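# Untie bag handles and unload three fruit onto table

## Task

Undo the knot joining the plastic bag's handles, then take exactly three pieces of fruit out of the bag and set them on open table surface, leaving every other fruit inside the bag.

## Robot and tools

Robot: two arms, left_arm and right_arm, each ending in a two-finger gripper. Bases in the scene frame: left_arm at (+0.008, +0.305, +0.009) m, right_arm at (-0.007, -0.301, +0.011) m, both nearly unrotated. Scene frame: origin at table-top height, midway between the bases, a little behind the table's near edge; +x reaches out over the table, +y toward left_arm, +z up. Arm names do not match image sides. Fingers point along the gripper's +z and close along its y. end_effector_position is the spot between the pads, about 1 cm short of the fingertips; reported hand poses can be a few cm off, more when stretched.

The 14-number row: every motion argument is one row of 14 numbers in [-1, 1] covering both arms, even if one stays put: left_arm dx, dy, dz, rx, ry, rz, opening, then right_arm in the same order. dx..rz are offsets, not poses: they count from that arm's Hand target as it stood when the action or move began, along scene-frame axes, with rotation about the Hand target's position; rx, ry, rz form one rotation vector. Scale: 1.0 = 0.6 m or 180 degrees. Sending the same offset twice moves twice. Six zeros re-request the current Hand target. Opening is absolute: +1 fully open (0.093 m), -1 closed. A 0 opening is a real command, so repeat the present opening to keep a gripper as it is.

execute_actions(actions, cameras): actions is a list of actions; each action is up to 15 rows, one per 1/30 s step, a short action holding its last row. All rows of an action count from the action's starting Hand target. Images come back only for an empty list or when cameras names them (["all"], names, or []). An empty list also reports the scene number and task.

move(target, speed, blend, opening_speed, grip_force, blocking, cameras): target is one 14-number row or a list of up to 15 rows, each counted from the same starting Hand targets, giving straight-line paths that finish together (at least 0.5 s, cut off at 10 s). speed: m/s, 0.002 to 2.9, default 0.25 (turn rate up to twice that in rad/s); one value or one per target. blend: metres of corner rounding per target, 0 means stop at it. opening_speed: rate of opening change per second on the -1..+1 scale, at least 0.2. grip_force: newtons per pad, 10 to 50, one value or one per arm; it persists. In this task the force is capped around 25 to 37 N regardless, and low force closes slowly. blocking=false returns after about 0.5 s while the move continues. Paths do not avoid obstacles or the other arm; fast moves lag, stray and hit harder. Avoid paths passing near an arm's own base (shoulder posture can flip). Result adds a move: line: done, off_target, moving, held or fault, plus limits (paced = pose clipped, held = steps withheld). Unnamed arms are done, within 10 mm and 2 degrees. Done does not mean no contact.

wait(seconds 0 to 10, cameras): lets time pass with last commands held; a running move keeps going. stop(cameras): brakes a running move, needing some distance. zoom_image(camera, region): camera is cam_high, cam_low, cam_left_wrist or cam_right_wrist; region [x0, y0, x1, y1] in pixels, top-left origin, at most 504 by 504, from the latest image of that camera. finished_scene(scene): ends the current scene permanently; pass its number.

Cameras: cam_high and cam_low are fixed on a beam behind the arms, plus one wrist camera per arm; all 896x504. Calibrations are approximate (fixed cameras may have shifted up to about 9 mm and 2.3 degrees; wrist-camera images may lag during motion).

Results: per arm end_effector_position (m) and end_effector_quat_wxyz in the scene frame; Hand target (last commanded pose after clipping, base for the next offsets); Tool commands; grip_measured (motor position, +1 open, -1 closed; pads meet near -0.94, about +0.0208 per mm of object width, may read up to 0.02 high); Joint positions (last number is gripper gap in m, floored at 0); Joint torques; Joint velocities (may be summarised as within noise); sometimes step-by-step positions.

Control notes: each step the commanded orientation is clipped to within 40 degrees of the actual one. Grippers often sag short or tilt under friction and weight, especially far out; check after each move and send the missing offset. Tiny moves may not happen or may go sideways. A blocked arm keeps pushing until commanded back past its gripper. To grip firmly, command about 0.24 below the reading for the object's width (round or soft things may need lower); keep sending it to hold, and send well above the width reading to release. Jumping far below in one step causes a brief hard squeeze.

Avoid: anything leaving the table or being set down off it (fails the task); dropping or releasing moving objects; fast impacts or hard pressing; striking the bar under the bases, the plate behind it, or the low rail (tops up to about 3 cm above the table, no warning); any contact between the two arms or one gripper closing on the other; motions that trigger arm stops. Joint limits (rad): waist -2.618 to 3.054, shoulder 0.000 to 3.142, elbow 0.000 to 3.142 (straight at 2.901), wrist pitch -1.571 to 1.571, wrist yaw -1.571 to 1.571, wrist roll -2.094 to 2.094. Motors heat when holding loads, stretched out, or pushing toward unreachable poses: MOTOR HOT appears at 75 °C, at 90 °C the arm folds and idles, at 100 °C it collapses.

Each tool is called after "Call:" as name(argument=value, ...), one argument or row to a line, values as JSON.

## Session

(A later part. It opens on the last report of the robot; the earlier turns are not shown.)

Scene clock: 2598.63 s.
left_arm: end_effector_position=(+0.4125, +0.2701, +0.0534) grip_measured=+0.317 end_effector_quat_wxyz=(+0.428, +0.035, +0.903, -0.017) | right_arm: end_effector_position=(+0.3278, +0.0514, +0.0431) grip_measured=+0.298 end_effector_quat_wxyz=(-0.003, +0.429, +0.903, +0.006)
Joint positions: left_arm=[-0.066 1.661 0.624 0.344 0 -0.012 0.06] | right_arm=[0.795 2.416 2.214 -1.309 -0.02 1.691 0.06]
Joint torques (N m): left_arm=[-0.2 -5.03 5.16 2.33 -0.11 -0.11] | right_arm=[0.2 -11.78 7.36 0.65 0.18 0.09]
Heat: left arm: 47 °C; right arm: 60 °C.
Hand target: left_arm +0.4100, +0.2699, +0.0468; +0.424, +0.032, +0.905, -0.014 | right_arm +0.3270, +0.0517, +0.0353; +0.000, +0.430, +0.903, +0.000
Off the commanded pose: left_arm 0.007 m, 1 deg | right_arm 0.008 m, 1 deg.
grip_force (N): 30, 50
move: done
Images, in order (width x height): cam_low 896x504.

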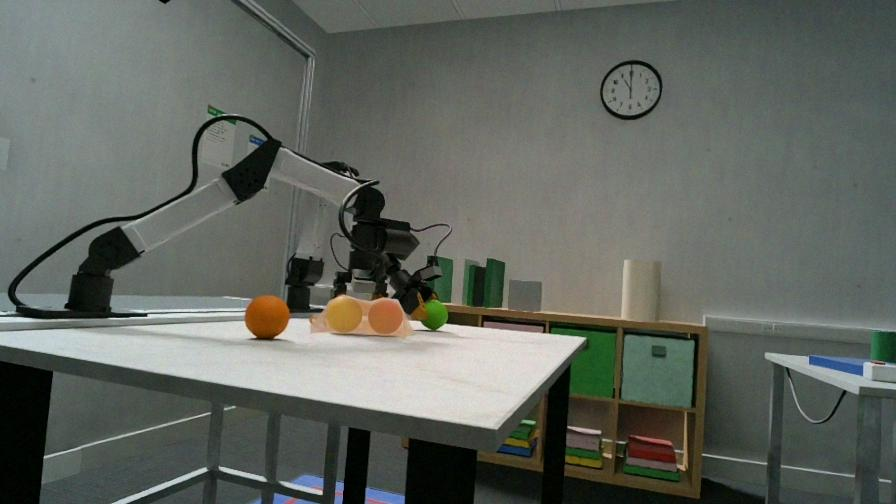

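Call:
move(
  target=[
    [0,0,-0.009,0,0,0,0.2,0,0,0,0,0,0,0.3],
    [0,0,-0.009,0,0,0,0.75,0,0,0,0,0,0,0.3],
    [-0.11,0.009,0.085,0,0,0,0.95,0,0,0,0,0,0,0.3],
    [-0.13,0.009,0.2,0,0,0,0.95,0,0,0,0,0,0,0.3],
  ],
  speed=0.08,
  opening_speed=0.35,
  blend=[0,0,0.02,0],
  cameras=["cam_low","cam_left_wrist"],
)

Call:
zoom_image(
  camera="cam_low",
  region=[360, 240, 510, 340],
)

Scene clock: 2615.43 s.
left_arm: end_effector_position=(+0.3315, +0.2751, +0.1584) grip_measured=+0.948 end_effector_quat_wxyz=(+0.421, +0.036, +0.906, -0.017) | right_arm: end_effector_position=(+0.3278, +0.0514, +0.0431) grip_measured=+0.298 end_effector_quat_wxyz=(-0.003, +0.429, +0.903, +0.006)
Joint positions: left_arm=[-0.071 1.071 0.669 -0.308 -0.003 -0.014 0.091] | right_arm=[0.795 2.416 2.214 -1.309 -0.02 1.691 0.06]
Joint torques (N m): left_arm=[-0.16 -3.54 9.46 1.89 -0.11 -0.11] | right_arm=[0.29 -11.62 7.42 0.63 0.15 0.09]
Heat: left arm: 49 °C; right arm: 59 °C.
Hand target: left_arm +0.3320, +0.2753, +0.1668; +0.424, +0.032, +0.905, -0.014 | right_arm +0.3270, +0.0517, +0.0353; +0.000, +0.430, +0.903, +0.000
Off the commanded pose: left_arm 0.008 m, 1 deg | right_arm 0.008 m, 1 deg.
grip_force (N): 30, 50
move: done; blend cut to 0 m at target 3; target 3's new opening was sent with left_arm's hand 0.011 m and 2 deg from that target
camera_calibration:
cam_left_wrist: T_world_to_cam=[[-0.0873409, -0.996178, -0.000857167, 0.302279], [-0.901217, 0.0793817, -0.426035, 0.384144], [0.424475, -0.0364378, -0.904706, 0.101642], [0, 0, 0, 1]] pos_world=[0.329454, 0.274334, 0.255874]
Images, in order (width x height): cam_low 896x504, cam_left_wrist 896x504.

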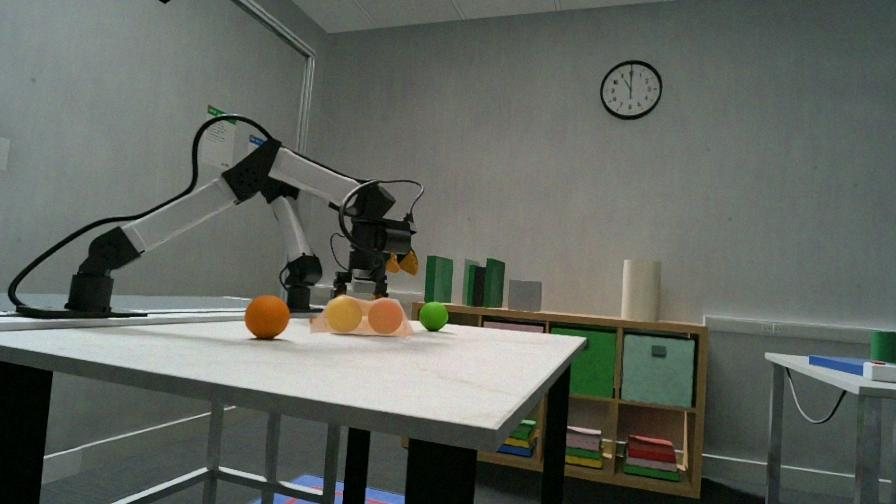

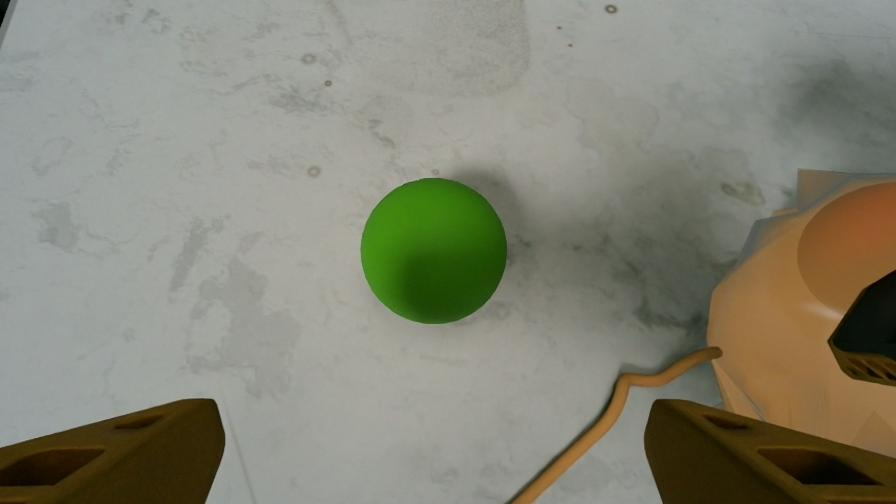

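Scaled by 3.360 from the camera's 896x504 image, which has a finer 1280x720 frame.

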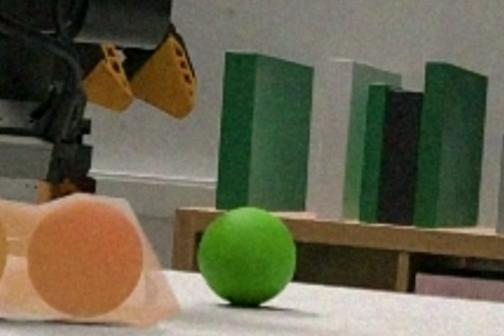

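Call:
move(
  target=[
    [0,0,0,0,0,0,0.95,0,0,0.2,0,0,0,0.3],
    [-0.1367,-0.209,0.04,0,0,-0.25,0.95,-0.05,-0.3,0.23,0,0,0,0.3],
  ],
  speed=0.25,
  blend=0.03,
  cameras=["cam_left_wrist","cam_high"],
)

Call:
zoom_image(
  camera="cam_left_wrist",
  region=[230, 0, 680, 400],
)

Scene clock: 2632.13 s.
left_arm: end_effector_position=(+0.2512, +0.1523, +0.1846) grip_measured=+0.948 end_effector_quat_wxyz=(+0.387, +0.369, +0.827, -0.172) | right_arm: end_effector_position=(+0.2977, -0.1263, +0.1652) grip_measured=+0.298 end_effector_quat_wxyz=(-0.008, +0.432, +0.902, -0.015)
Joint positions: left_arm=[-0.31 0.933 0.725 -0.556 0.39 0.334 0.091] | right_arm=[0.491 1.853 1.791 -1.5 -0.021 1.392 0.06]
Joint torques (N m): left_arm=[-0.12 -1.8 9.47 1.83 0.28 0.09] | right_arm=[-0.73 -11.77 6.46 0.57 0.03 -0.1]
Heat: left arm: 48 °C; right arm: 58 °C.
Hand target: left_arm +0.2500, +0.1499, +0.1908; +0.386, +0.376, +0.824, -0.175 | right_arm +0.2970, -0.1283, +0.1734; +0.000, +0.430, +0.903, +0.000
Off the commanded pose: left_arm 0.007 m, 1 deg | right_arm 0.008 m, 2 deg.
grip_force (N): 30, 50
move: done
camera_calibration:
cam_left_wrist: T_world_to_cam=[[-0.748621, -0.662998, -0.000826815, 0.288486], [-0.597784, 0.675524, -0.43165, 0.166672], [0.286741, -0.322648, -0.902041, 0.232565], [0, 0, 0, 1]] pos_world=[0.248915, 0.153711, 0.281966]
Images, in order (width x height): cam_high 896x504, cam_left_wrist 896x504.

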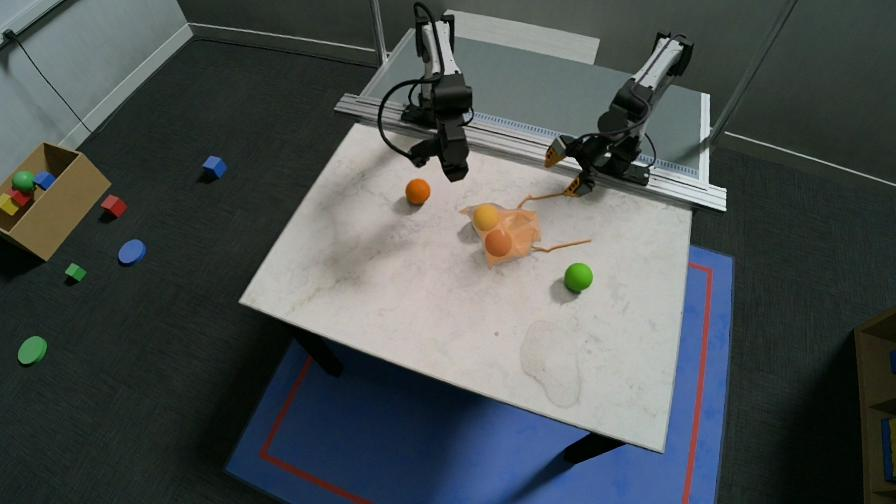

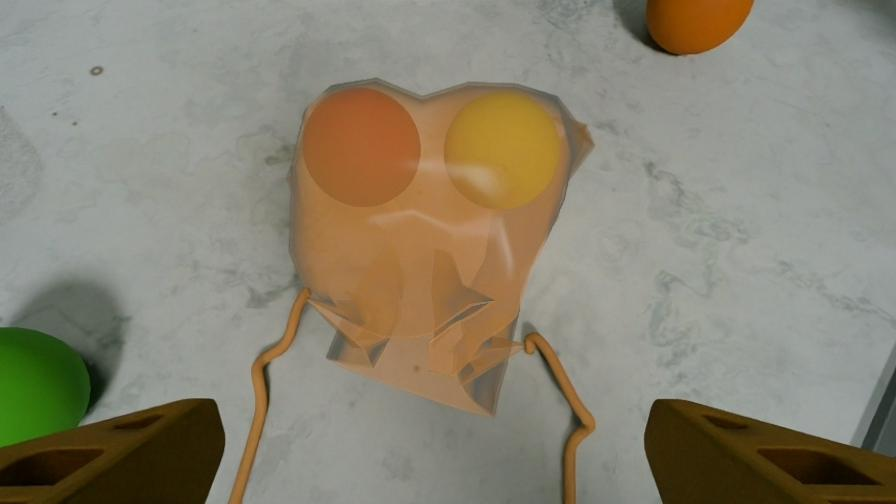

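Scaled by 1.120 from the camera's 896x504 image, which has a finer 1280x720 frame.

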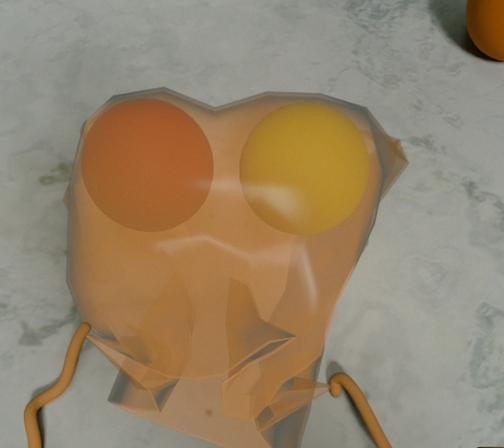

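Call:
zoom_image(
  camera="cam_left_wrist",
  region=[280, 240, 560, 430],
)

Scaled by 1.800 from the camera's 896x504 image, which has a finer 1280x720 frame.

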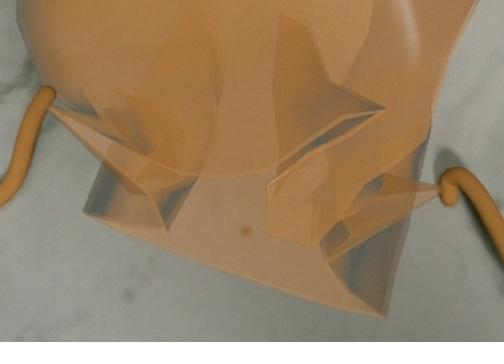

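Call:
move(
  target=[
    [0.089,-0.0165,-0.168,0,0,-0.139,-0.98,0,0,0,0,0,0,0.3],
  ],
  speed=0.25,
  cameras=["cam_left_wrist"],
)

Scene clock: 2689.83 s.
left_arm: end_effector_position=(+0.2956, +0.1401, +0.0866) grip_measured=-0.973 end_effector_quat_wxyz=(+0.331, +0.543, +0.727, -0.257) | right_arm: end_effector_position=(+0.2978, -0.1263, +0.1652) grip_measured=+0.298 end_effector_quat_wxyz=(-0.008, +0.431, +0.902, -0.015)
Joint positions: left_arm=[-0.136 1.524 0.762 -0.36 0.776 0.936 0] | right_arm=[0.491 1.853 1.791 -1.5 -0.021 1.391 0.06]
Joint torques (N m): left_arm=[0.79 -3.93 8.08 1.35 0.58 0.08] | right_arm=[-0.83 -11.81 6.45 0.56 0.01 -0.09]
Heat: left arm: 46 °C; right arm: 56 °C.
Hand target: left_arm +0.3034, +0.1400, +0.0899; +0.339, +0.545, +0.723, -0.255 | right_arm +0.2970, -0.1283, +0.1734; +0.000, +0.430, +0.903, +0.000
Off the commanded pose: left_arm 0.009 m, 1 deg | right_arm 0.009 m, 2 deg.
grip_force (N): 30, 50
move: done
camera_calibration:
cam_left_wrist: T_world_to_cam=[[-0.962658, -0.270351, 0.0141748, 0.320418], [-0.250746, 0.870662, -0.423172, 0.0285085], [0.102063, -0.410924, -0.905938, 0.194883], [0, 0, 0, 1]] pos_world=[0.295711, 0.141886, 0.184074]
Images, in order (width x height): cam_left_wrist 896x504.

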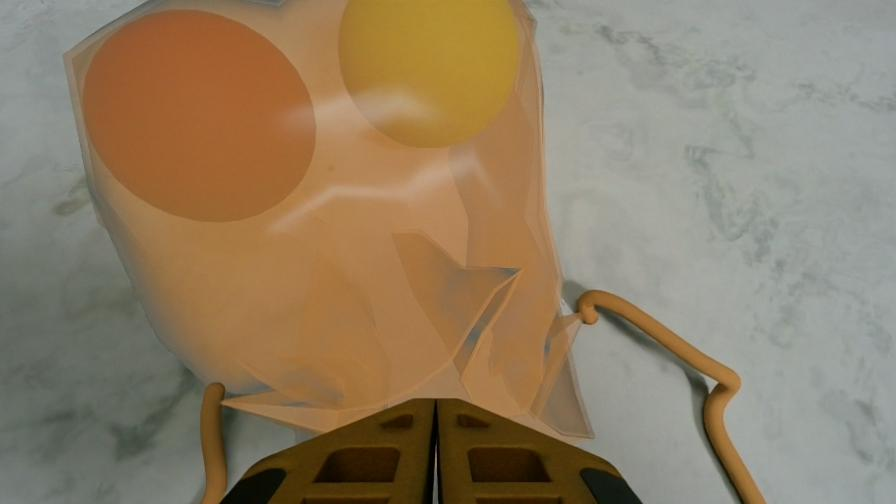

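Call:
move(
  target=[0,0,-0.107,0,0,0,-0.98,0,0,0,0,0,0,0.3],
  speed=0.08,
  cameras=["cam_left_wrist"],
)

Scene clock: 2705.13 s.
left_arm: end_effector_position=(+0.3064, +0.1387, +0.0315) grip_measured=-0.973 end_effector_quat_wxyz=(+0.343, +0.546, +0.721, -0.252) | right_arm: end_effector_position=(+0.2978, -0.1263, +0.1652) grip_measured=+0.298 end_effector_quat_wxyz=(-0.008, +0.431, +0.902, -0.015)
Joint positions: left_arm=[-0.136 1.71 0.668 -0.052 0.777 0.937 0] | right_arm=[0.491 1.853 1.791 -1.5 -0.021 1.391 0.06]
Joint torques (N m): left_arm=[0.57 -4.88 4.44 1.48 0.56 0.02] | right_arm=[-0.62 -11.95 6.53 0.56 0.02 -0.08]
Heat: left arm: 44 °C; right arm: 56 °C.
Hand target: left_arm +0.3034, +0.1400, +0.0257; +0.339, +0.545, +0.723, -0.255 | right_arm +0.2970, -0.1283, +0.1734; +0.000, +0.430, +0.903, +0.000
Off the commanded pose: left_arm 0.007 m, 1 deg | right_arm 0.009 m, 2 deg.
grip_force (N): 30, 50
move: done
camera_calibration:
cam_left_wrist: T_world_to_cam=[[-0.963213, -0.268483, -0.0117159, 0.331933], [-0.236893, 0.86885, -0.434721, 0.0054659], [0.126895, -0.415953, -0.900489, 0.136147], [0, 0, 0, 1]] pos_world=[0.303741, 0.141, 0.128864]
Images, in order (width x height): cam_left_wrist 896x504.

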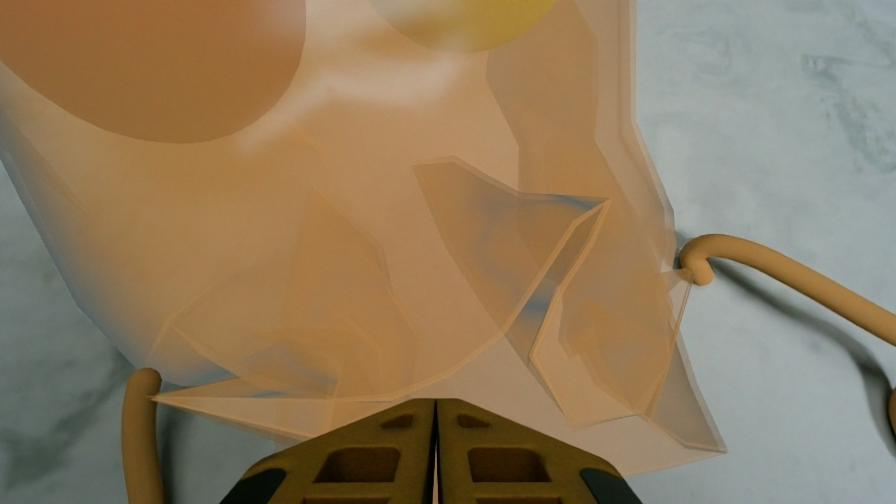

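Call:
move(
  target=[0.0092,-0.032,-0.006,0,0,0,-0.98,0,0,0,0,0,0,0.3],
  speed=0.06,
  cameras=["cam_left_wrist"],
)

Scene clock: 2712.20 s.
left_arm: end_effector_position=(+0.3071, +0.1203, +0.0271) grip_measured=-0.973 end_effector_quat_wxyz=(+0.343, +0.548, +0.717, -0.260) | right_arm: end_effector_position=(+0.2978, -0.1263, +0.1652) grip_measured=+0.298 end_effector_quat_wxyz=(-0.008, +0.431, +0.902, -0.015)
Joint positions: left_arm=[-0.195 1.745 0.668 0.028 0.767 0.87 0] | right_arm=[0.491 1.853 1.791 -1.5 -0.021 1.391 0.06]
Joint torques (N m): left_arm=[-0.05 -4.82 5.5 1.5 0.34 -0.07] | right_arm=[-0.69 -11.82 6.5 0.56 0.03 -0.08]
Heat: left arm: 43 °C; right arm: 55 °C.
Hand target: left_arm +0.3090, +0.1208, +0.0222; +0.339, +0.545, +0.723, -0.255 | right_arm +0.2970, -0.1283, +0.1734; +0.000, +0.430, +0.903, +0.000
Off the commanded pose: left_arm 0.005 m, 1 deg | right_arm 0.009 m, 2 deg.
grip_force (N): 30, 50
move: done
camera_calibration:
cam_left_wrist: T_world_to_cam=[[-0.966313, -0.257336, -0.00413783, 0.327102], [-0.228667, 0.865817, -0.445054, 0.0178165], [0.118111, -0.429115, -0.895494, 0.128604], [0, 0, 0, 1]] pos_world=[0.304967, 0.123935, 0.124447]
Images, in order (width x height): cam_left_wrist 896x504.

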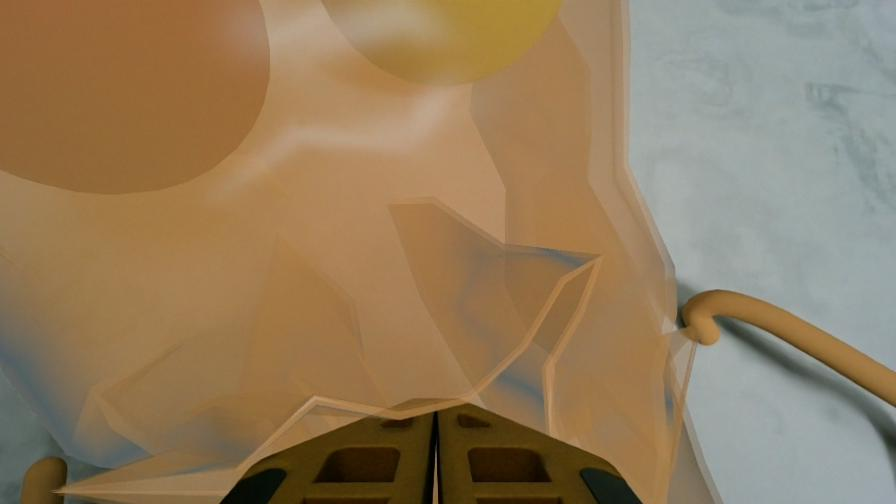

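Call:
move(
  target=[0.0138,-0.048,0.002,0,0,0,-0.98,0,0,0,0,0,0,0.3],
  speed=0.06,
  cameras=["cam_left_wrist"],
)

Scene clock: 2719.23 s.
left_arm: end_effector_position=(+0.3096, +0.0930, +0.0250) grip_measured=-0.973 end_effector_quat_wxyz=(+0.338, +0.547, +0.719, -0.264) | right_arm: end_effector_position=(+0.2978, -0.1263, +0.1652) grip_measured=+0.298 end_effector_quat_wxyz=(-0.008, +0.431, +0.902, -0.015)
Joint positions: left_arm=[-0.286 1.782 0.695 0.094 0.722 0.766 0] | right_arm=[0.491 1.853 1.791 -1.5 -0.021 1.391 0.06]
Joint torques (N m): left_arm=[-0.06 -5.03 7.01 1.62 0.28 -0.11] | right_arm=[-0.7 -11.79 6.57 0.56 0.05 -0.08]
Heat: left arm: 43 °C; right arm: 55 °C.
Hand target: left_arm +0.3172, +0.0919, +0.0234; +0.339, +0.545, +0.723, -0.255 | right_arm +0.2970, -0.1283, +0.1734; +0.000, +0.430, +0.903, +0.000
Off the commanded pose: left_arm 0.008 m, 1 deg | right_arm 0.009 m, 2 deg.
grip_force (N): 30, 50
move: done
camera_calibration:
cam_left_wrist: T_world_to_cam=[[-0.967045, -0.254447, 0.00899058, 0.322067], [-0.232234, 0.867048, -0.440789, 0.0420347], [0.104362, -0.428351, -0.897566, 0.118897], [0, 0, 0, 1]] pos_world=[0.308807, 0.0964324, 0.12235]
Images, in order (width x height): cam_left_wrist 896x504.

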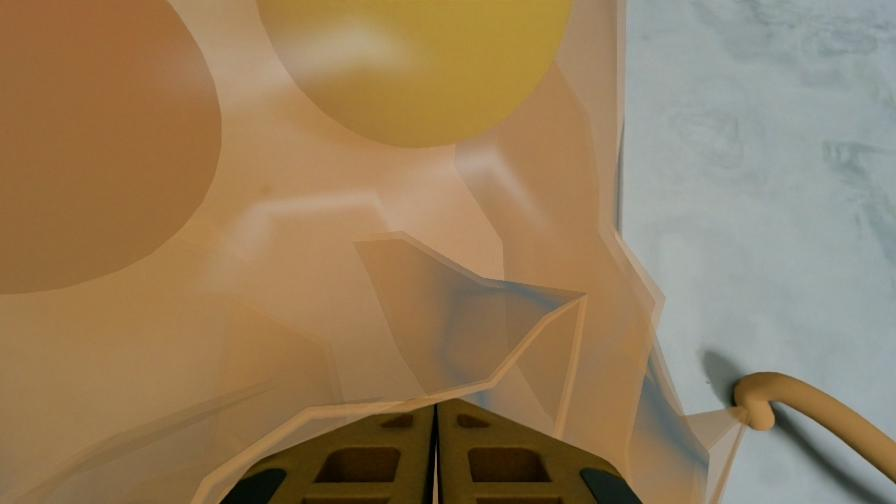

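Call:
move(
  target=[
    [-0.019,0.04,0,0,0,0,-0.98,0,0,0,0,0,0,0.3],
    [-0.053,0.031,0,0,0,0,-0.98,0,0,0,0,0,0,0.3],
  ],
  speed=0.08,
  blend=0.003,
  cameras=["cam_left_wrist"],
)

Scene clock: 2741.30 s.
left_arm: end_effector_position=(+0.2884, +0.1089, +0.0239) grip_measured=-0.973 end_effector_quat_wxyz=(+0.341, +0.548, +0.718, -0.260) | right_arm: end_effector_position=(+0.2978, -0.1263, +0.1652) grip_measured=+0.298 end_effector_quat_wxyz=(-0.008, +0.431, +0.902, -0.015)
Joint positions: left_arm=[-0.255 1.703 0.591 0.105 0.734 0.801 0] | right_arm=[0.491 1.853 1.791 -1.5 -0.021 1.391 0.06]
Joint torques (N m): left_arm=[-0.03 -6.8 4.1 1.51 0.35 -0.11] | right_arm=[-0.83 -11.7 6.42 0.56 0 -0.06]
Heat: left arm: 44 °C; right arm: 55 °C.
Hand target: left_arm +0.2853, +0.1106, +0.0233; +0.339, +0.545, +0.723, -0.255 | right_arm +0.2970, -0.1283, +0.1734; +0.000, +0.430, +0.903, +0.000
Off the commanded pose: left_arm 0.003 m, 1 deg | right_arm 0.009 m, 2 deg.
grip_force (N): 30, 50
move: done
camera_calibration:
cam_left_wrist: T_world_to_cam=[[-0.966351, -0.257226, -0.00104571, 0.305929], [-0.230324, 0.86708, -0.441727, 0.022255], [0.114531, -0.426622, -0.897149, 0.123838], [0, 0, 0, 1]] pos_world=[0.286577, 0.112228, 0.121251]
Images, in order (width x height): cam_left_wrist 896x504.

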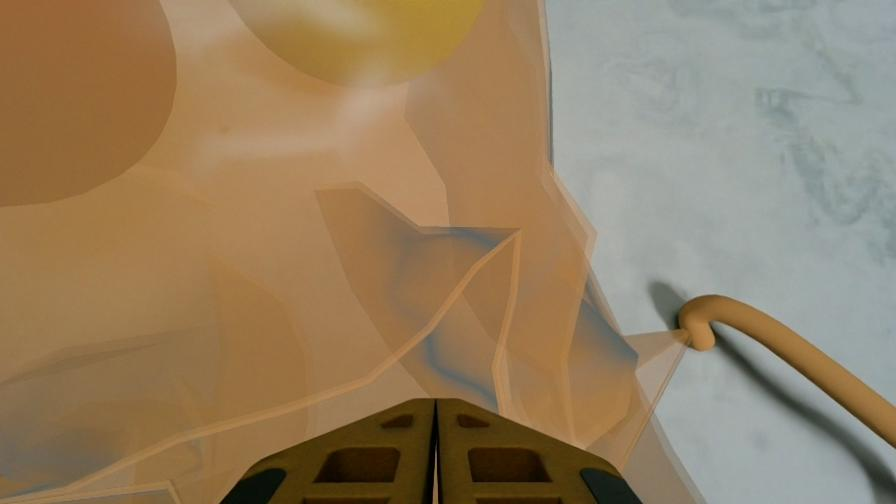

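Call:
move(
  target=[0.024,-0.07,0.002,0,0,0,-0.98,0,0,0,0,0,0,0.3],
  speed=0.06,
  cameras=["cam_left_wrist"],
)

Scene clock: 2751.30 s.
left_arm: end_effector_position=(+0.2925, +0.0704, +0.0254) grip_measured=-0.973 end_effector_quat_wxyz=(+0.337, +0.548, +0.720, -0.262) | right_arm: end_effector_position=(+0.2978, -0.1263, +0.1652) grip_measured=+0.298 end_effector_quat_wxyz=(-0.008, +0.431, +0.902, -0.015)
Joint positions: left_arm=[-0.385 1.75 0.644 0.178 0.663 0.663 0] | right_arm=[0.491 1.853 1.791 -1.5 -0.021 1.391 0.06]
Joint torques (N m): left_arm=[-0.03 -4.83 6.97 1.73 0.26 -0.14] | right_arm=[-0.68 -11.85 6.56 0.54 0.02 -0.09]
Heat: left arm: 43 °C; right arm: 55 °C.
Hand target: left_arm +0.2998, +0.0686, +0.0246; +0.339, +0.545, +0.723, -0.255 | right_arm +0.2970, -0.1283, +0.1734; +0.000, +0.430, +0.903, +0.000
Off the commanded pose: left_arm 0.007 m, 1 deg | right_arm 0.009 m, 2 deg.
grip_force (N): 30, 50
move: done
camera_calibration:
cam_left_wrist: T_world_to_cam=[[-0.96699, -0.254676, 0.00840198, 0.299771], [-0.232547, 0.868528, -0.4377, 0.0577082], [0.104174, -0.425205, -0.899082, 0.111241], [0, 0, 0, 1]] pos_world=[0.291707, 0.0735235, 0.122755]
Images, in order (width x height): cam_left_wrist 896x504.

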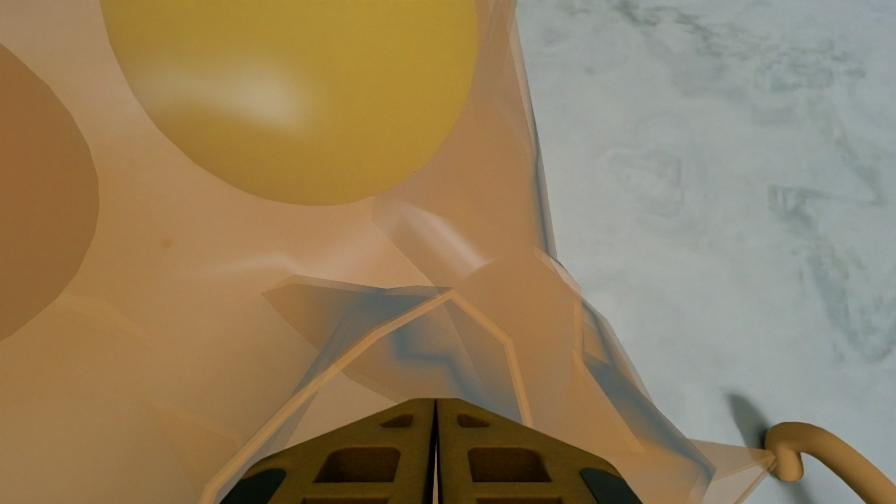

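Call:
move(
  target=[
    [0.0138,-0.048,0.008,0,0,0,-0.98,0,0,0,0,0,0,0.3],
    [0.0138,-0.048,0.015,0,0,0,0.3,0,0,0,0,0,0,0.3],
  ],
  speed=0.06,
  opening_speed=0.8,
  grip_force=50,
  cameras=["cam_left_wrist"],
)

Scene clock: 2766.83 s.
left_arm: end_effector_position=(+0.3015, +0.0423, +0.0300) grip_measured=+0.298 end_effector_quat_wxyz=(+0.336, +0.548, +0.720, -0.261) | right_arm: end_effector_position=(+0.2978, -0.1263, +0.1652) grip_measured=+0.298 end_effector_quat_wxyz=(-0.008, +0.431, +0.902, -0.015)
Joint positions: left_arm=[-0.462 1.793 0.72 0.189 0.612 0.588 0.06] | right_arm=[0.491 1.853 1.791 -1.5 -0.021 1.391 0.06]
Joint torques (N m): left_arm=[0.01 -6.37 7.64 1.62 0.22 -0.11] | right_arm=[-0.66 -11.92 6.56 0.58 0.03 -0.05]
Heat: left arm: 43 °C; right arm: 54 °C.
Hand target: left_arm +0.3081, +0.0397, +0.0337; +0.339, +0.545, +0.723, -0.255 | right_arm +0.2970, -0.1283, +0.1734; +0.000, +0.430, +0.903, +0.000
Off the commanded pose: left_arm 0.008 m, 1 deg | right_arm 0.009 m, 2 deg.
move: done
camera_calibration:
cam_left_wrist: T_world_to_cam=[[-0.966585, -0.256266, 0.00639102, 0.301207], [-0.233416, 0.869545, -0.435212, 0.0863839], [0.105973, -0.422161, -0.900305, 0.101953], [0, 0, 0, 1]] pos_world=[0.300502, 0.0451152, 0.127459]
Images, in order (width x height): cam_left_wrist 896x504.

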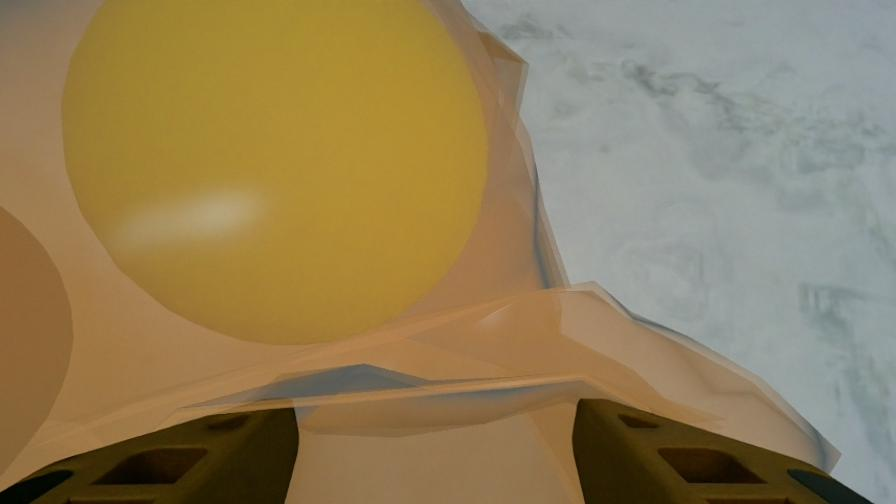

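Call:
move(
  target=[0.0215,-0.0255,0.004,0,0,0.133,0.4,0,0,0,0,0,0,0.3],
  speed=0.06,
  cameras=["cam_left_wrist"],
)

Scene clock: 2785.50 s.
left_arm: end_effector_position=(+0.3218, +0.0232, +0.0308) grip_measured=+0.398 end_effector_quat_wxyz=(+0.377, +0.389, +0.821, -0.181) | right_arm: end_effector_position=(+0.2978, -0.1263, +0.1652) grip_measured=+0.298 end_effector_quat_wxyz=(-0.008, +0.431, +0.902, -0.015)
Joint positions: left_arm=[-0.639 1.79 0.685 0.384 0.183 0.137 0.064] | right_arm=[0.491 1.853 1.791 -1.5 -0.021 1.391 0.06]
Joint torques (N m): left_arm=[-0.05 -8.35 4.81 2.17 -0.03 -0.09] | right_arm=[-0.65 -11.84 6.43 0.56 0.03 -0.1]
Heat: left arm: 45 °C; right arm: 54 °C.
Hand target: left_arm +0.3210, +0.0245, +0.0359; +0.384, +0.383, +0.821, -0.179 | right_arm +0.2970, -0.1283, +0.1734; +0.000, +0.430, +0.903, +0.000
Off the commanded pose: left_arm 0.006 m, 1 deg | right_arm 0.009 m, 2 deg.
move: done
camera_calibration:
cam_left_wrist: T_world_to_cam=[[-0.779681, -0.626165, 0.00392456, 0.264505], [-0.569199, 0.706108, -0.421218, 0.219509], [0.260981, -0.330649, -0.906951, 0.0405274], [0, 0, 0, 1]] pos_world=[0.320597, 0.0240275, 0.128179]
Images, in order (width x height): cam_left_wrist 896x504.

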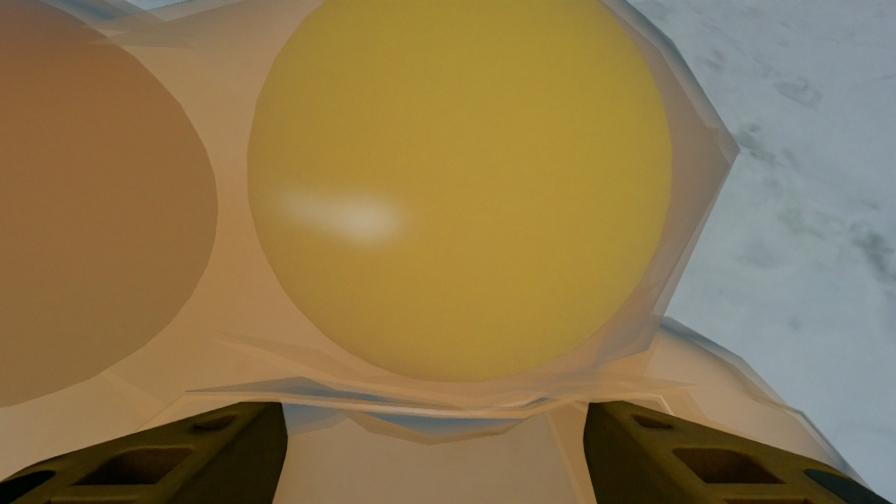

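Call:
zoom_image(
  camera="cam_left_wrist",
  region=[150, 340, 450, 504],
)

Call:
zoom_image(
  camera="cam_left_wrist",
  region=[450, 300, 850, 504],
)

Scaled by 1.680 from the camera's 896x504 image, which has a finer 1280x720 frame.

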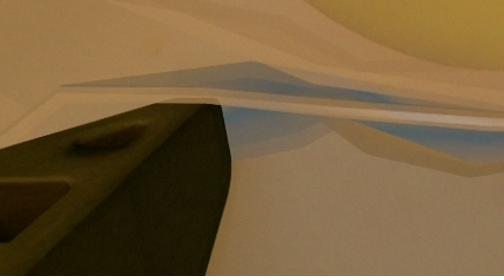

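Scaled by 1.260 from the camera's 896x504 image, which has a finer 1280x720 frame.

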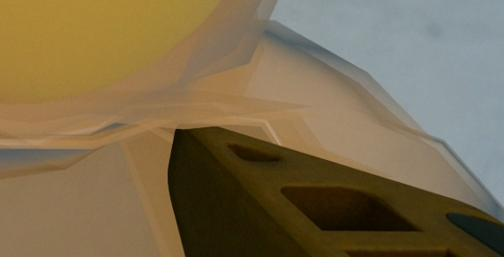

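Call:
move(
  target=[
    [-0.014,0.0165,0,0,0,0,0.4,0,0,0,0,0,0,0.3],
    [-0.014,0.0165,-0.012,0,0,0,0.4,0,0,0,0,0,0,0.3],
    [0.014,-0.0165,-0.012,0,0,0,0.4,0,0,0,0,0,0,0.3],
  ],
  speed=0.06,
  blend=0.003,
  cameras=["cam_left_wrist"],
)

Scene clock: 2803.67 s.
left_arm: end_effector_position=(+0.3262, +0.0162, +0.0318) grip_measured=+0.398 end_effector_quat_wxyz=(+0.389, +0.388, +0.815, -0.184) | right_arm: end_effector_position=(+0.2978, -0.1263, +0.1652) grip_measured=+0.298 end_effector_quat_wxyz=(-0.008, +0.431, +0.902, -0.015)
Joint positions: left_arm=[-0.648 1.814 0.696 0.425 0.175 0.131 0.064] | right_arm=[0.491 1.853 1.791 -1.5 -0.021 1.391 0.06]
Joint torques (N m): left_arm=[-0.05 -5.57 7.31 2.03 0.02 -0.1] | right_arm=[-0.75 -11.85 6.52 0.56 0 -0.09]
Heat: left arm: 46 °C; right arm: 54 °C.
Hand target: left_arm +0.3294, +0.0145, +0.0288; +0.384, +0.383, +0.820, -0.179 | right_arm +0.2970, -0.1283, +0.1734; +0.000, +0.430, +0.903, +0.000
Off the commanded pose: left_arm 0.005 m, 1 deg | right_arm 0.009 m, 2 deg.
move: done
camera_calibration:
cam_left_wrist: T_world_to_cam=[[-0.779766, -0.626067, -0.00232995, 0.263747], [-0.56019, 0.699368, -0.443928, 0.225257], [0.279558, -0.344855, -0.896059, 0.031846], [0, 0, 0, 1]] pos_world=[0.322944, 0.0185678, 0.129148]
Images, in order (width x height): cam_left_wrist 896x504.

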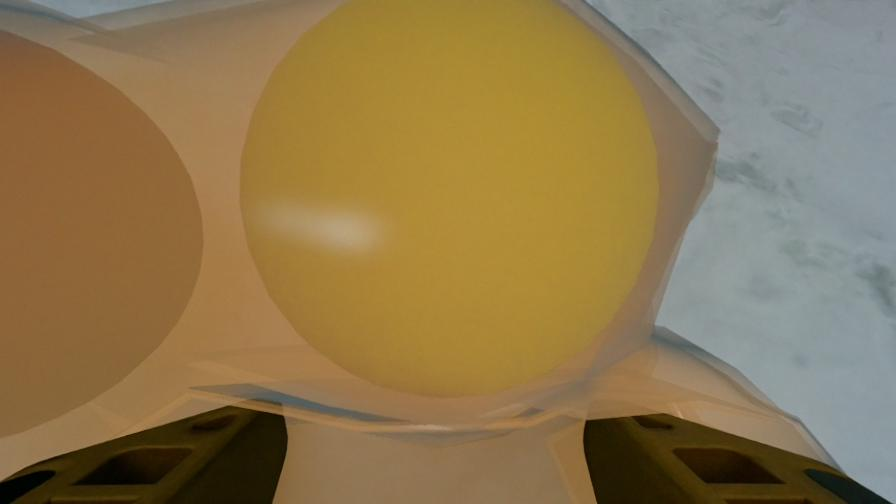

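Call:
move(
  target=[
    [0,0,0.003,0,0,0,0.9,0,0,0,0,0,0,0.3],
  ],
  speed=0.06,
  opening_speed=0.8,
  cameras=["cam_left_wrist"],
)

Scene clock: 2813.97 s.
left_arm: end_effector_position=(+0.3263, +0.0162, +0.0318) grip_measured=+0.898 end_effector_quat_wxyz=(+0.389, +0.387, +0.816, -0.184) | right_arm: end_effector_position=(+0.2978, -0.1263, +0.1652) grip_measured=+0.298 end_effector_quat_wxyz=(-0.008, +0.431, +0.902, -0.015)
Joint positions: left_arm=[-0.648 1.814 0.696 0.425 0.175 0.131 0.088] | right_arm=[0.491 1.853 1.791 -1.5 -0.021 1.391 0.06]
Joint torques (N m): left_arm=[-0.01 -6.02 7.5 1.95 -0.02 -0.11] | right_arm=[-0.85 -11.77 6.43 0.55 0.02 -0.08]
Heat: left arm: 45 °C; right arm: 54 °C.
Hand target: left_arm +0.3294, +0.0145, +0.0306; +0.384, +0.384, +0.820, -0.179 | right_arm +0.2970, -0.1283, +0.1734; +0.000, +0.430, +0.903, +0.000
Off the commanded pose: left_arm 0.004 m, 1 deg | right_arm 0.009 m, 2 deg.
move: done
camera_calibration:
cam_left_wrist: T_world_to_cam=[[-0.779624, -0.626242, -0.0026204, 0.263803], [-0.560239, 0.699313, -0.443953, 0.225207], [0.279855, -0.344649, -0.896046, 0.0317793], [0, 0, 0, 1]] pos_world=[0.322943, 0.0186673, 0.129148]
Images, in order (width x height): cam_left_wrist 896x504.

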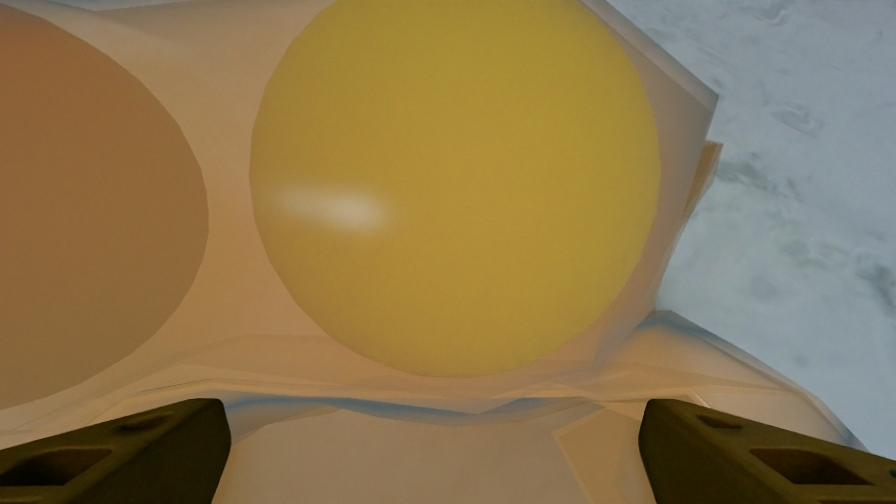

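Call:
move(
  target=[
    [-0.012,0.014,-0.003,0,0,0,0.35,0,0,0,0,0,0,0.3],
    [-0.012,0.014,-0.012,0,0,0,0.35,0,0,0,0,0,0,0.3],
    [0.018,-0.021,-0.012,0,0,0,0.35,0,0,0,0,0,0,0.3],
  ],
  speed=0.06,
  opening_speed=0.8,
  cameras=["cam_left_wrist"],
)

Scene clock: 2843.67 s.
left_arm: end_effector_position=(+0.3389, +0.0017, +0.0305) grip_measured=+0.352 end_effector_quat_wxyz=(+0.396, +0.387, +0.811, -0.187) | right_arm: end_effector_position=(+0.2978, -0.1263, +0.1652) grip_measured=+0.298 end_effector_quat_wxyz=(-0.008, +0.431, +0.902, -0.015)
Joint positions: left_arm=[-0.658 1.878 0.759 0.446 0.17 0.124 0.062] | right_arm=[0.491 1.853 1.791 -1.5 -0.021 1.391 0.06]
Joint torques (N m): left_arm=[-0.01 -5.86 7.35 1.89 -0.05 -0.06] | right_arm=[-0.76 -11.75 6.37 0.53 0.04 -0.07]
Heat: left arm: 46 °C; right arm: 53 °C.
Hand target: left_arm +0.3402, +0.0019, +0.0233; +0.384, +0.384, +0.820, -0.179 | right_arm +0.2970, -0.1283, +0.1734; +0.000, +0.430, +0.903, +0.000
Off the commanded pose: left_arm 0.007 m, 2 deg | right_arm 0.009 m, 2 deg.
move: done
camera_calibration:
cam_left_wrist: T_world_to_cam=[[-0.780675, -0.624919, -0.00476495, 0.265051], [-0.553116, 0.694485, -0.460167, 0.239993], [0.290876, -0.356605, -0.88782, 0.0180497], [0, 0, 0, 1]] pos_world=[0.334412, 0.00540104, 0.127724]
Images, in order (width x height): cam_left_wrist 896x504.

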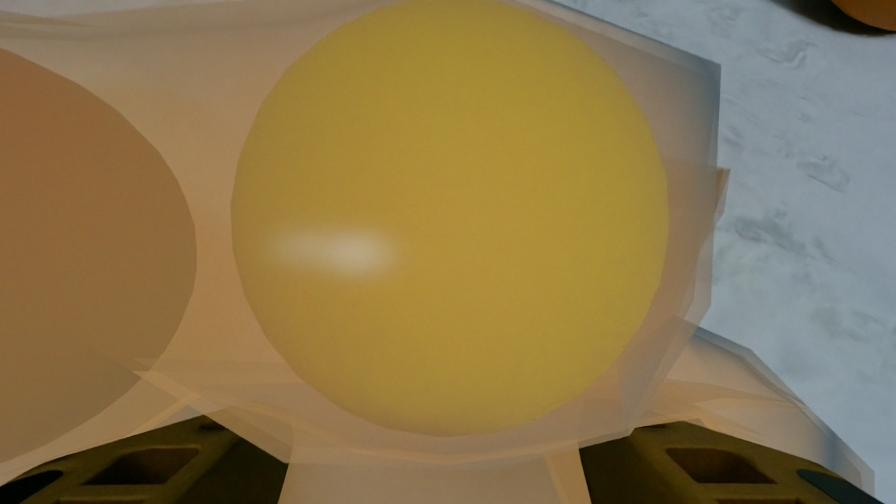

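Call:
move(
  target=[0.003,-0.003,0.045,-0.1064,-0.0893,0,0.35,0,0,0,0,0,0,0.3],
  speed=0.06,
  cameras=["cam_left_wrist","cam_low"],
)

Call:
zoom_image(
  camera="cam_low",
  region=[250, 220, 470, 350],
)

Scene clock: 2856.67 s.
left_arm: end_effector_position=(+0.3444, -0.0037, +0.0605) grip_measured=+0.352 end_effector_quat_wxyz=(+0.564, +0.337, +0.709, -0.255) | right_arm: end_effector_position=(+0.2978, -0.1263, +0.1652) grip_measured=+0.298 end_effector_quat_wxyz=(-0.008, +0.431, +0.902, -0.015)
Joint positions: left_arm=[-0.65 2.057 0.569 1.25 0.195 0.053 0.062] | right_arm=[0.491 1.853 1.791 -1.5 -0.021 1.391 0.06]
Joint torques (N m): left_arm=[0.83 -5.93 3.44 2.55 0.14 -0.1] | right_arm=[-0.7 -11.75 6.57 0.56 0.01 -0.08]
Heat: left arm: 46 °C; right arm: 53 °C.
Hand target: left_arm +0.3419, +0.0001, +0.0504; +0.553, +0.336, +0.718, -0.258 | right_arm +0.2970, -0.1283, +0.1734; +0.000, +0.430, +0.903, +0.000
Off the commanded pose: left_arm 0.011 m, 2 deg | right_arm 0.009 m, 2 deg.
move: off_target (left_arm)
camera_calibration:
cam_left_wrist: T_world_to_cam=[[-0.770066, -0.637606, -0.0214081, 0.263314], [-0.380222, 0.485641, -0.787137, 0.220042], [0.512279, -0.598007, -0.616407, -0.0524132], [0, 0, 0, 1]] pos_world=[0.313284, 0.0296856, 0.146532]
Images, in order (width x height): cam_low 896x504, cam_left_wrist 896x504.

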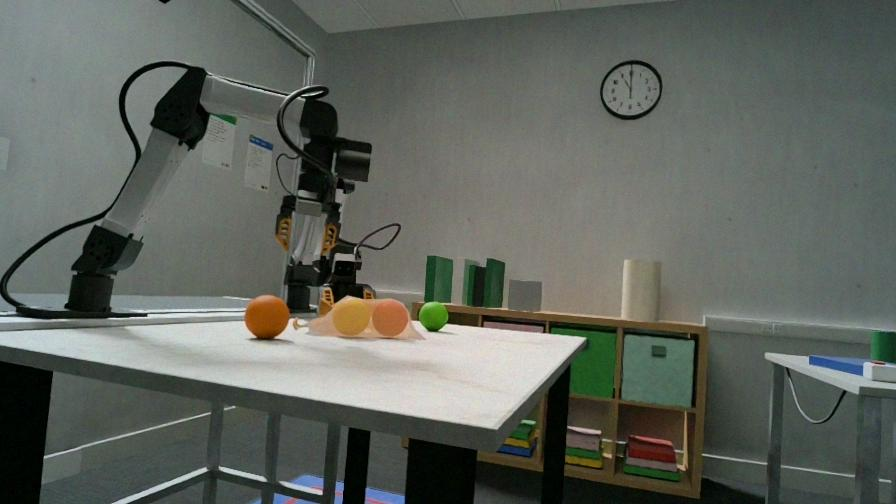

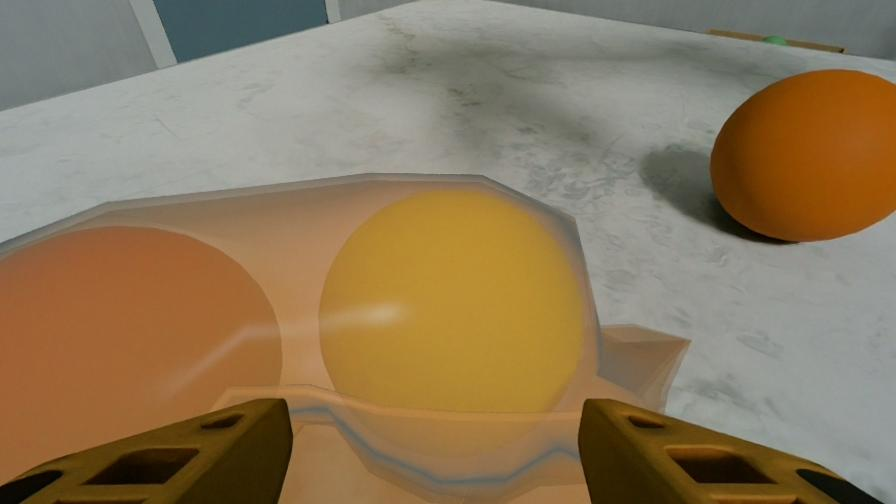

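Scaled by 2.291 from the camera's 896x504 image, which has a finer 1280x720 frame.

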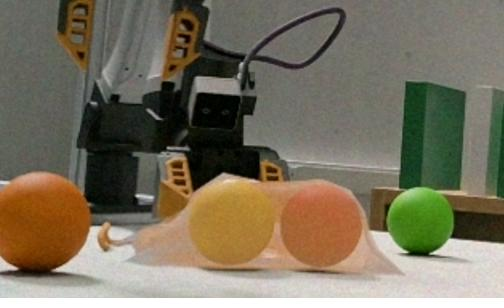

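Call:
move(
  target=[
    [-0.021,0.0255,0.005,0,0,0,0.35,0,0,0,0,0,0,0.3],
    [-0.021,0.0255,-0.022,0,0,0,0.35,0,0,0,0,0,0,0.3],
  ],
  speed=0.06,
  blend=0.003,
  cameras=["cam_left_wrist"],
)

Scene clock: 2866.00 s.
left_arm: end_effector_position=(+0.3309, +0.0131, +0.0441) grip_measured=+0.352 end_effector_quat_wxyz=(+0.561, +0.335, +0.713, -0.255) | right_arm: end_effector_position=(+0.2978, -0.1263, +0.1652) grip_measured=+0.298 end_effector_quat_wxyz=(-0.008, +0.431, +0.902, -0.015)
Joint positions: left_arm=[-0.634 2.105 0.487 1.37 0.21 0.053 0.062] | right_arm=[0.491 1.853 1.791 -1.5 -0.021 1.391 0.06]
Joint torques (N m): left_arm=[0.79 -5.85 3.25 2.54 0.14 -0.06] | right_arm=[-0.79 -11.78 6.41 0.55 0 -0.06]
Heat: left arm: 49 °C; right arm: 53 °C.
Hand target: left_arm +0.3294, +0.0155, +0.0372; +0.553, +0.336, +0.718, -0.257 | right_arm +0.2970, -0.1283, +0.1734; +0.000, +0.430, +0.903, +0.000
Off the commanded pose: left_arm 0.007 m, 1 deg | right_arm 0.009 m, 2 deg.
move: done
camera_calibration:
cam_left_wrist: T_world_to_cam=[[-0.768931, -0.639131, -0.0160269, 0.262808], [-0.388376, 0.486869, -0.782383, 0.196352], [0.507848, -0.595373, -0.622592, -0.0438254], [0, 0, 0, 1]] pos_world=[0.300596, 0.0462784, 0.130549]
Images, in order (width x height): cam_left_wrist 896x504.

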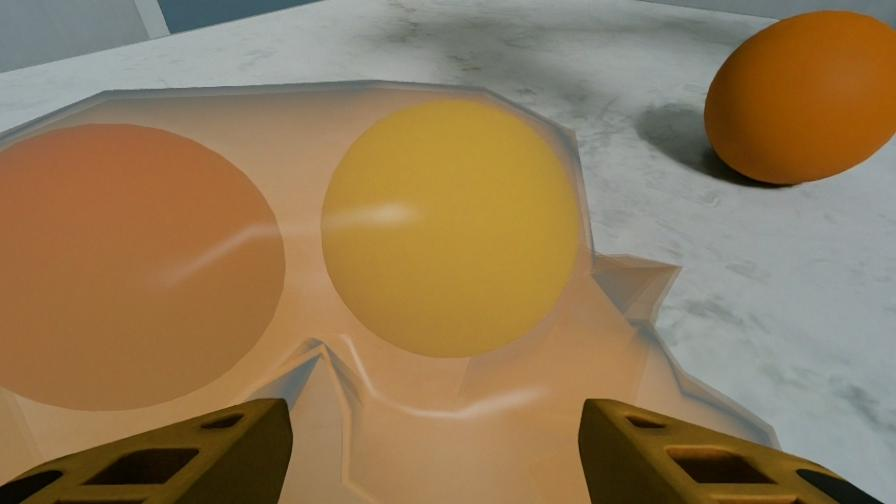

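Call:
move(
  target=[
    [-0.011,0.013,0.003,0,0,0,0.35,0,0,0,0,0,0,0.3],
    [-0.011,0.013,0.003,0,0,0,-0.98,0,0,0,0,0,0,0.3],
    [0.024,0.042,0.0,0,0,0,-0.98,0,0,0,0,0,0,0.3],
  ],
  speed=0.06,
  opening_speed=1.0,
  blend=0.003,
  cameras=["cam_left_wrist"],
)

Scene clock: 2884.00 s.
left_arm: end_effector_position=(+0.3423, +0.0414, +0.0431) grip_measured=-0.973 end_effector_quat_wxyz=(+0.560, +0.331, +0.714, -0.258) | right_arm: end_effector_position=(+0.2978, -0.1263, +0.1652) grip_measured=+0.298 end_effector_quat_wxyz=(-0.008, +0.431, +0.902, -0.015)
Joint positions: left_arm=[-0.525 2.105 0.46 1.393 0.313 0.069 0] | right_arm=[0.491 1.853 1.791 -1.5 -0.021 1.391 0.06]
Joint torques (N m): left_arm=[0.66 -5.86 4.56 2.29 0.2 0.06] | right_arm=[-0.69 -11.77 6.45 0.56 0.01 -0.06]
Heat: left arm: 50 °C; right arm: 53 °C.
Hand target: left_arm +0.3438, +0.0407, +0.0371; +0.553, +0.336, +0.718, -0.257 | right_arm +0.2970, -0.1283, +0.1734; +0.000, +0.430, +0.903, +0.000
Off the commanded pose: left_arm 0.006 m, 1 deg | right_arm 0.009 m, 2 deg.
move: done; blend cut to 0 m at target 2
camera_calibration:
cam_left_wrist: T_world_to_cam=[[-0.765732, -0.643134, -0.00580861, 0.288179], [-0.395927, 0.47848, -0.783772, 0.189251], [0.506849, -0.597859, -0.621021, -0.0329486], [0, 0, 0, 1]] pos_world=[0.312298, 0.075086, 0.129542]
Images, in order (width x height): cam_left_wrist 896x504.

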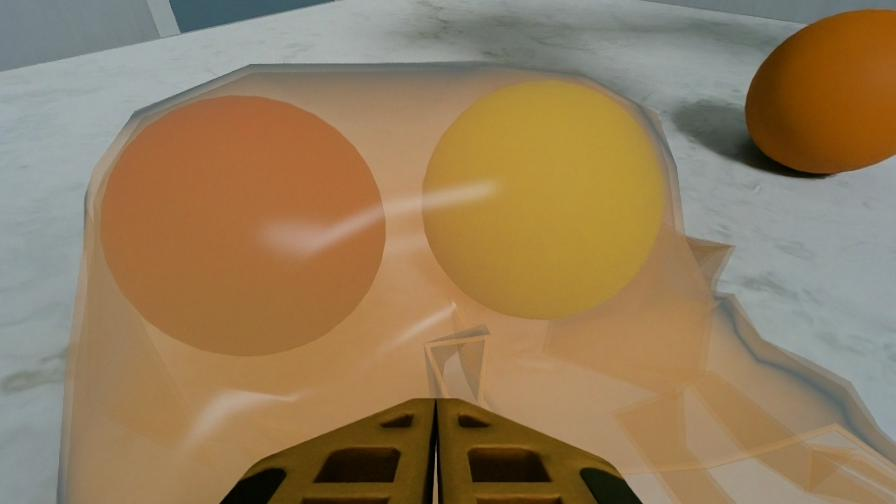

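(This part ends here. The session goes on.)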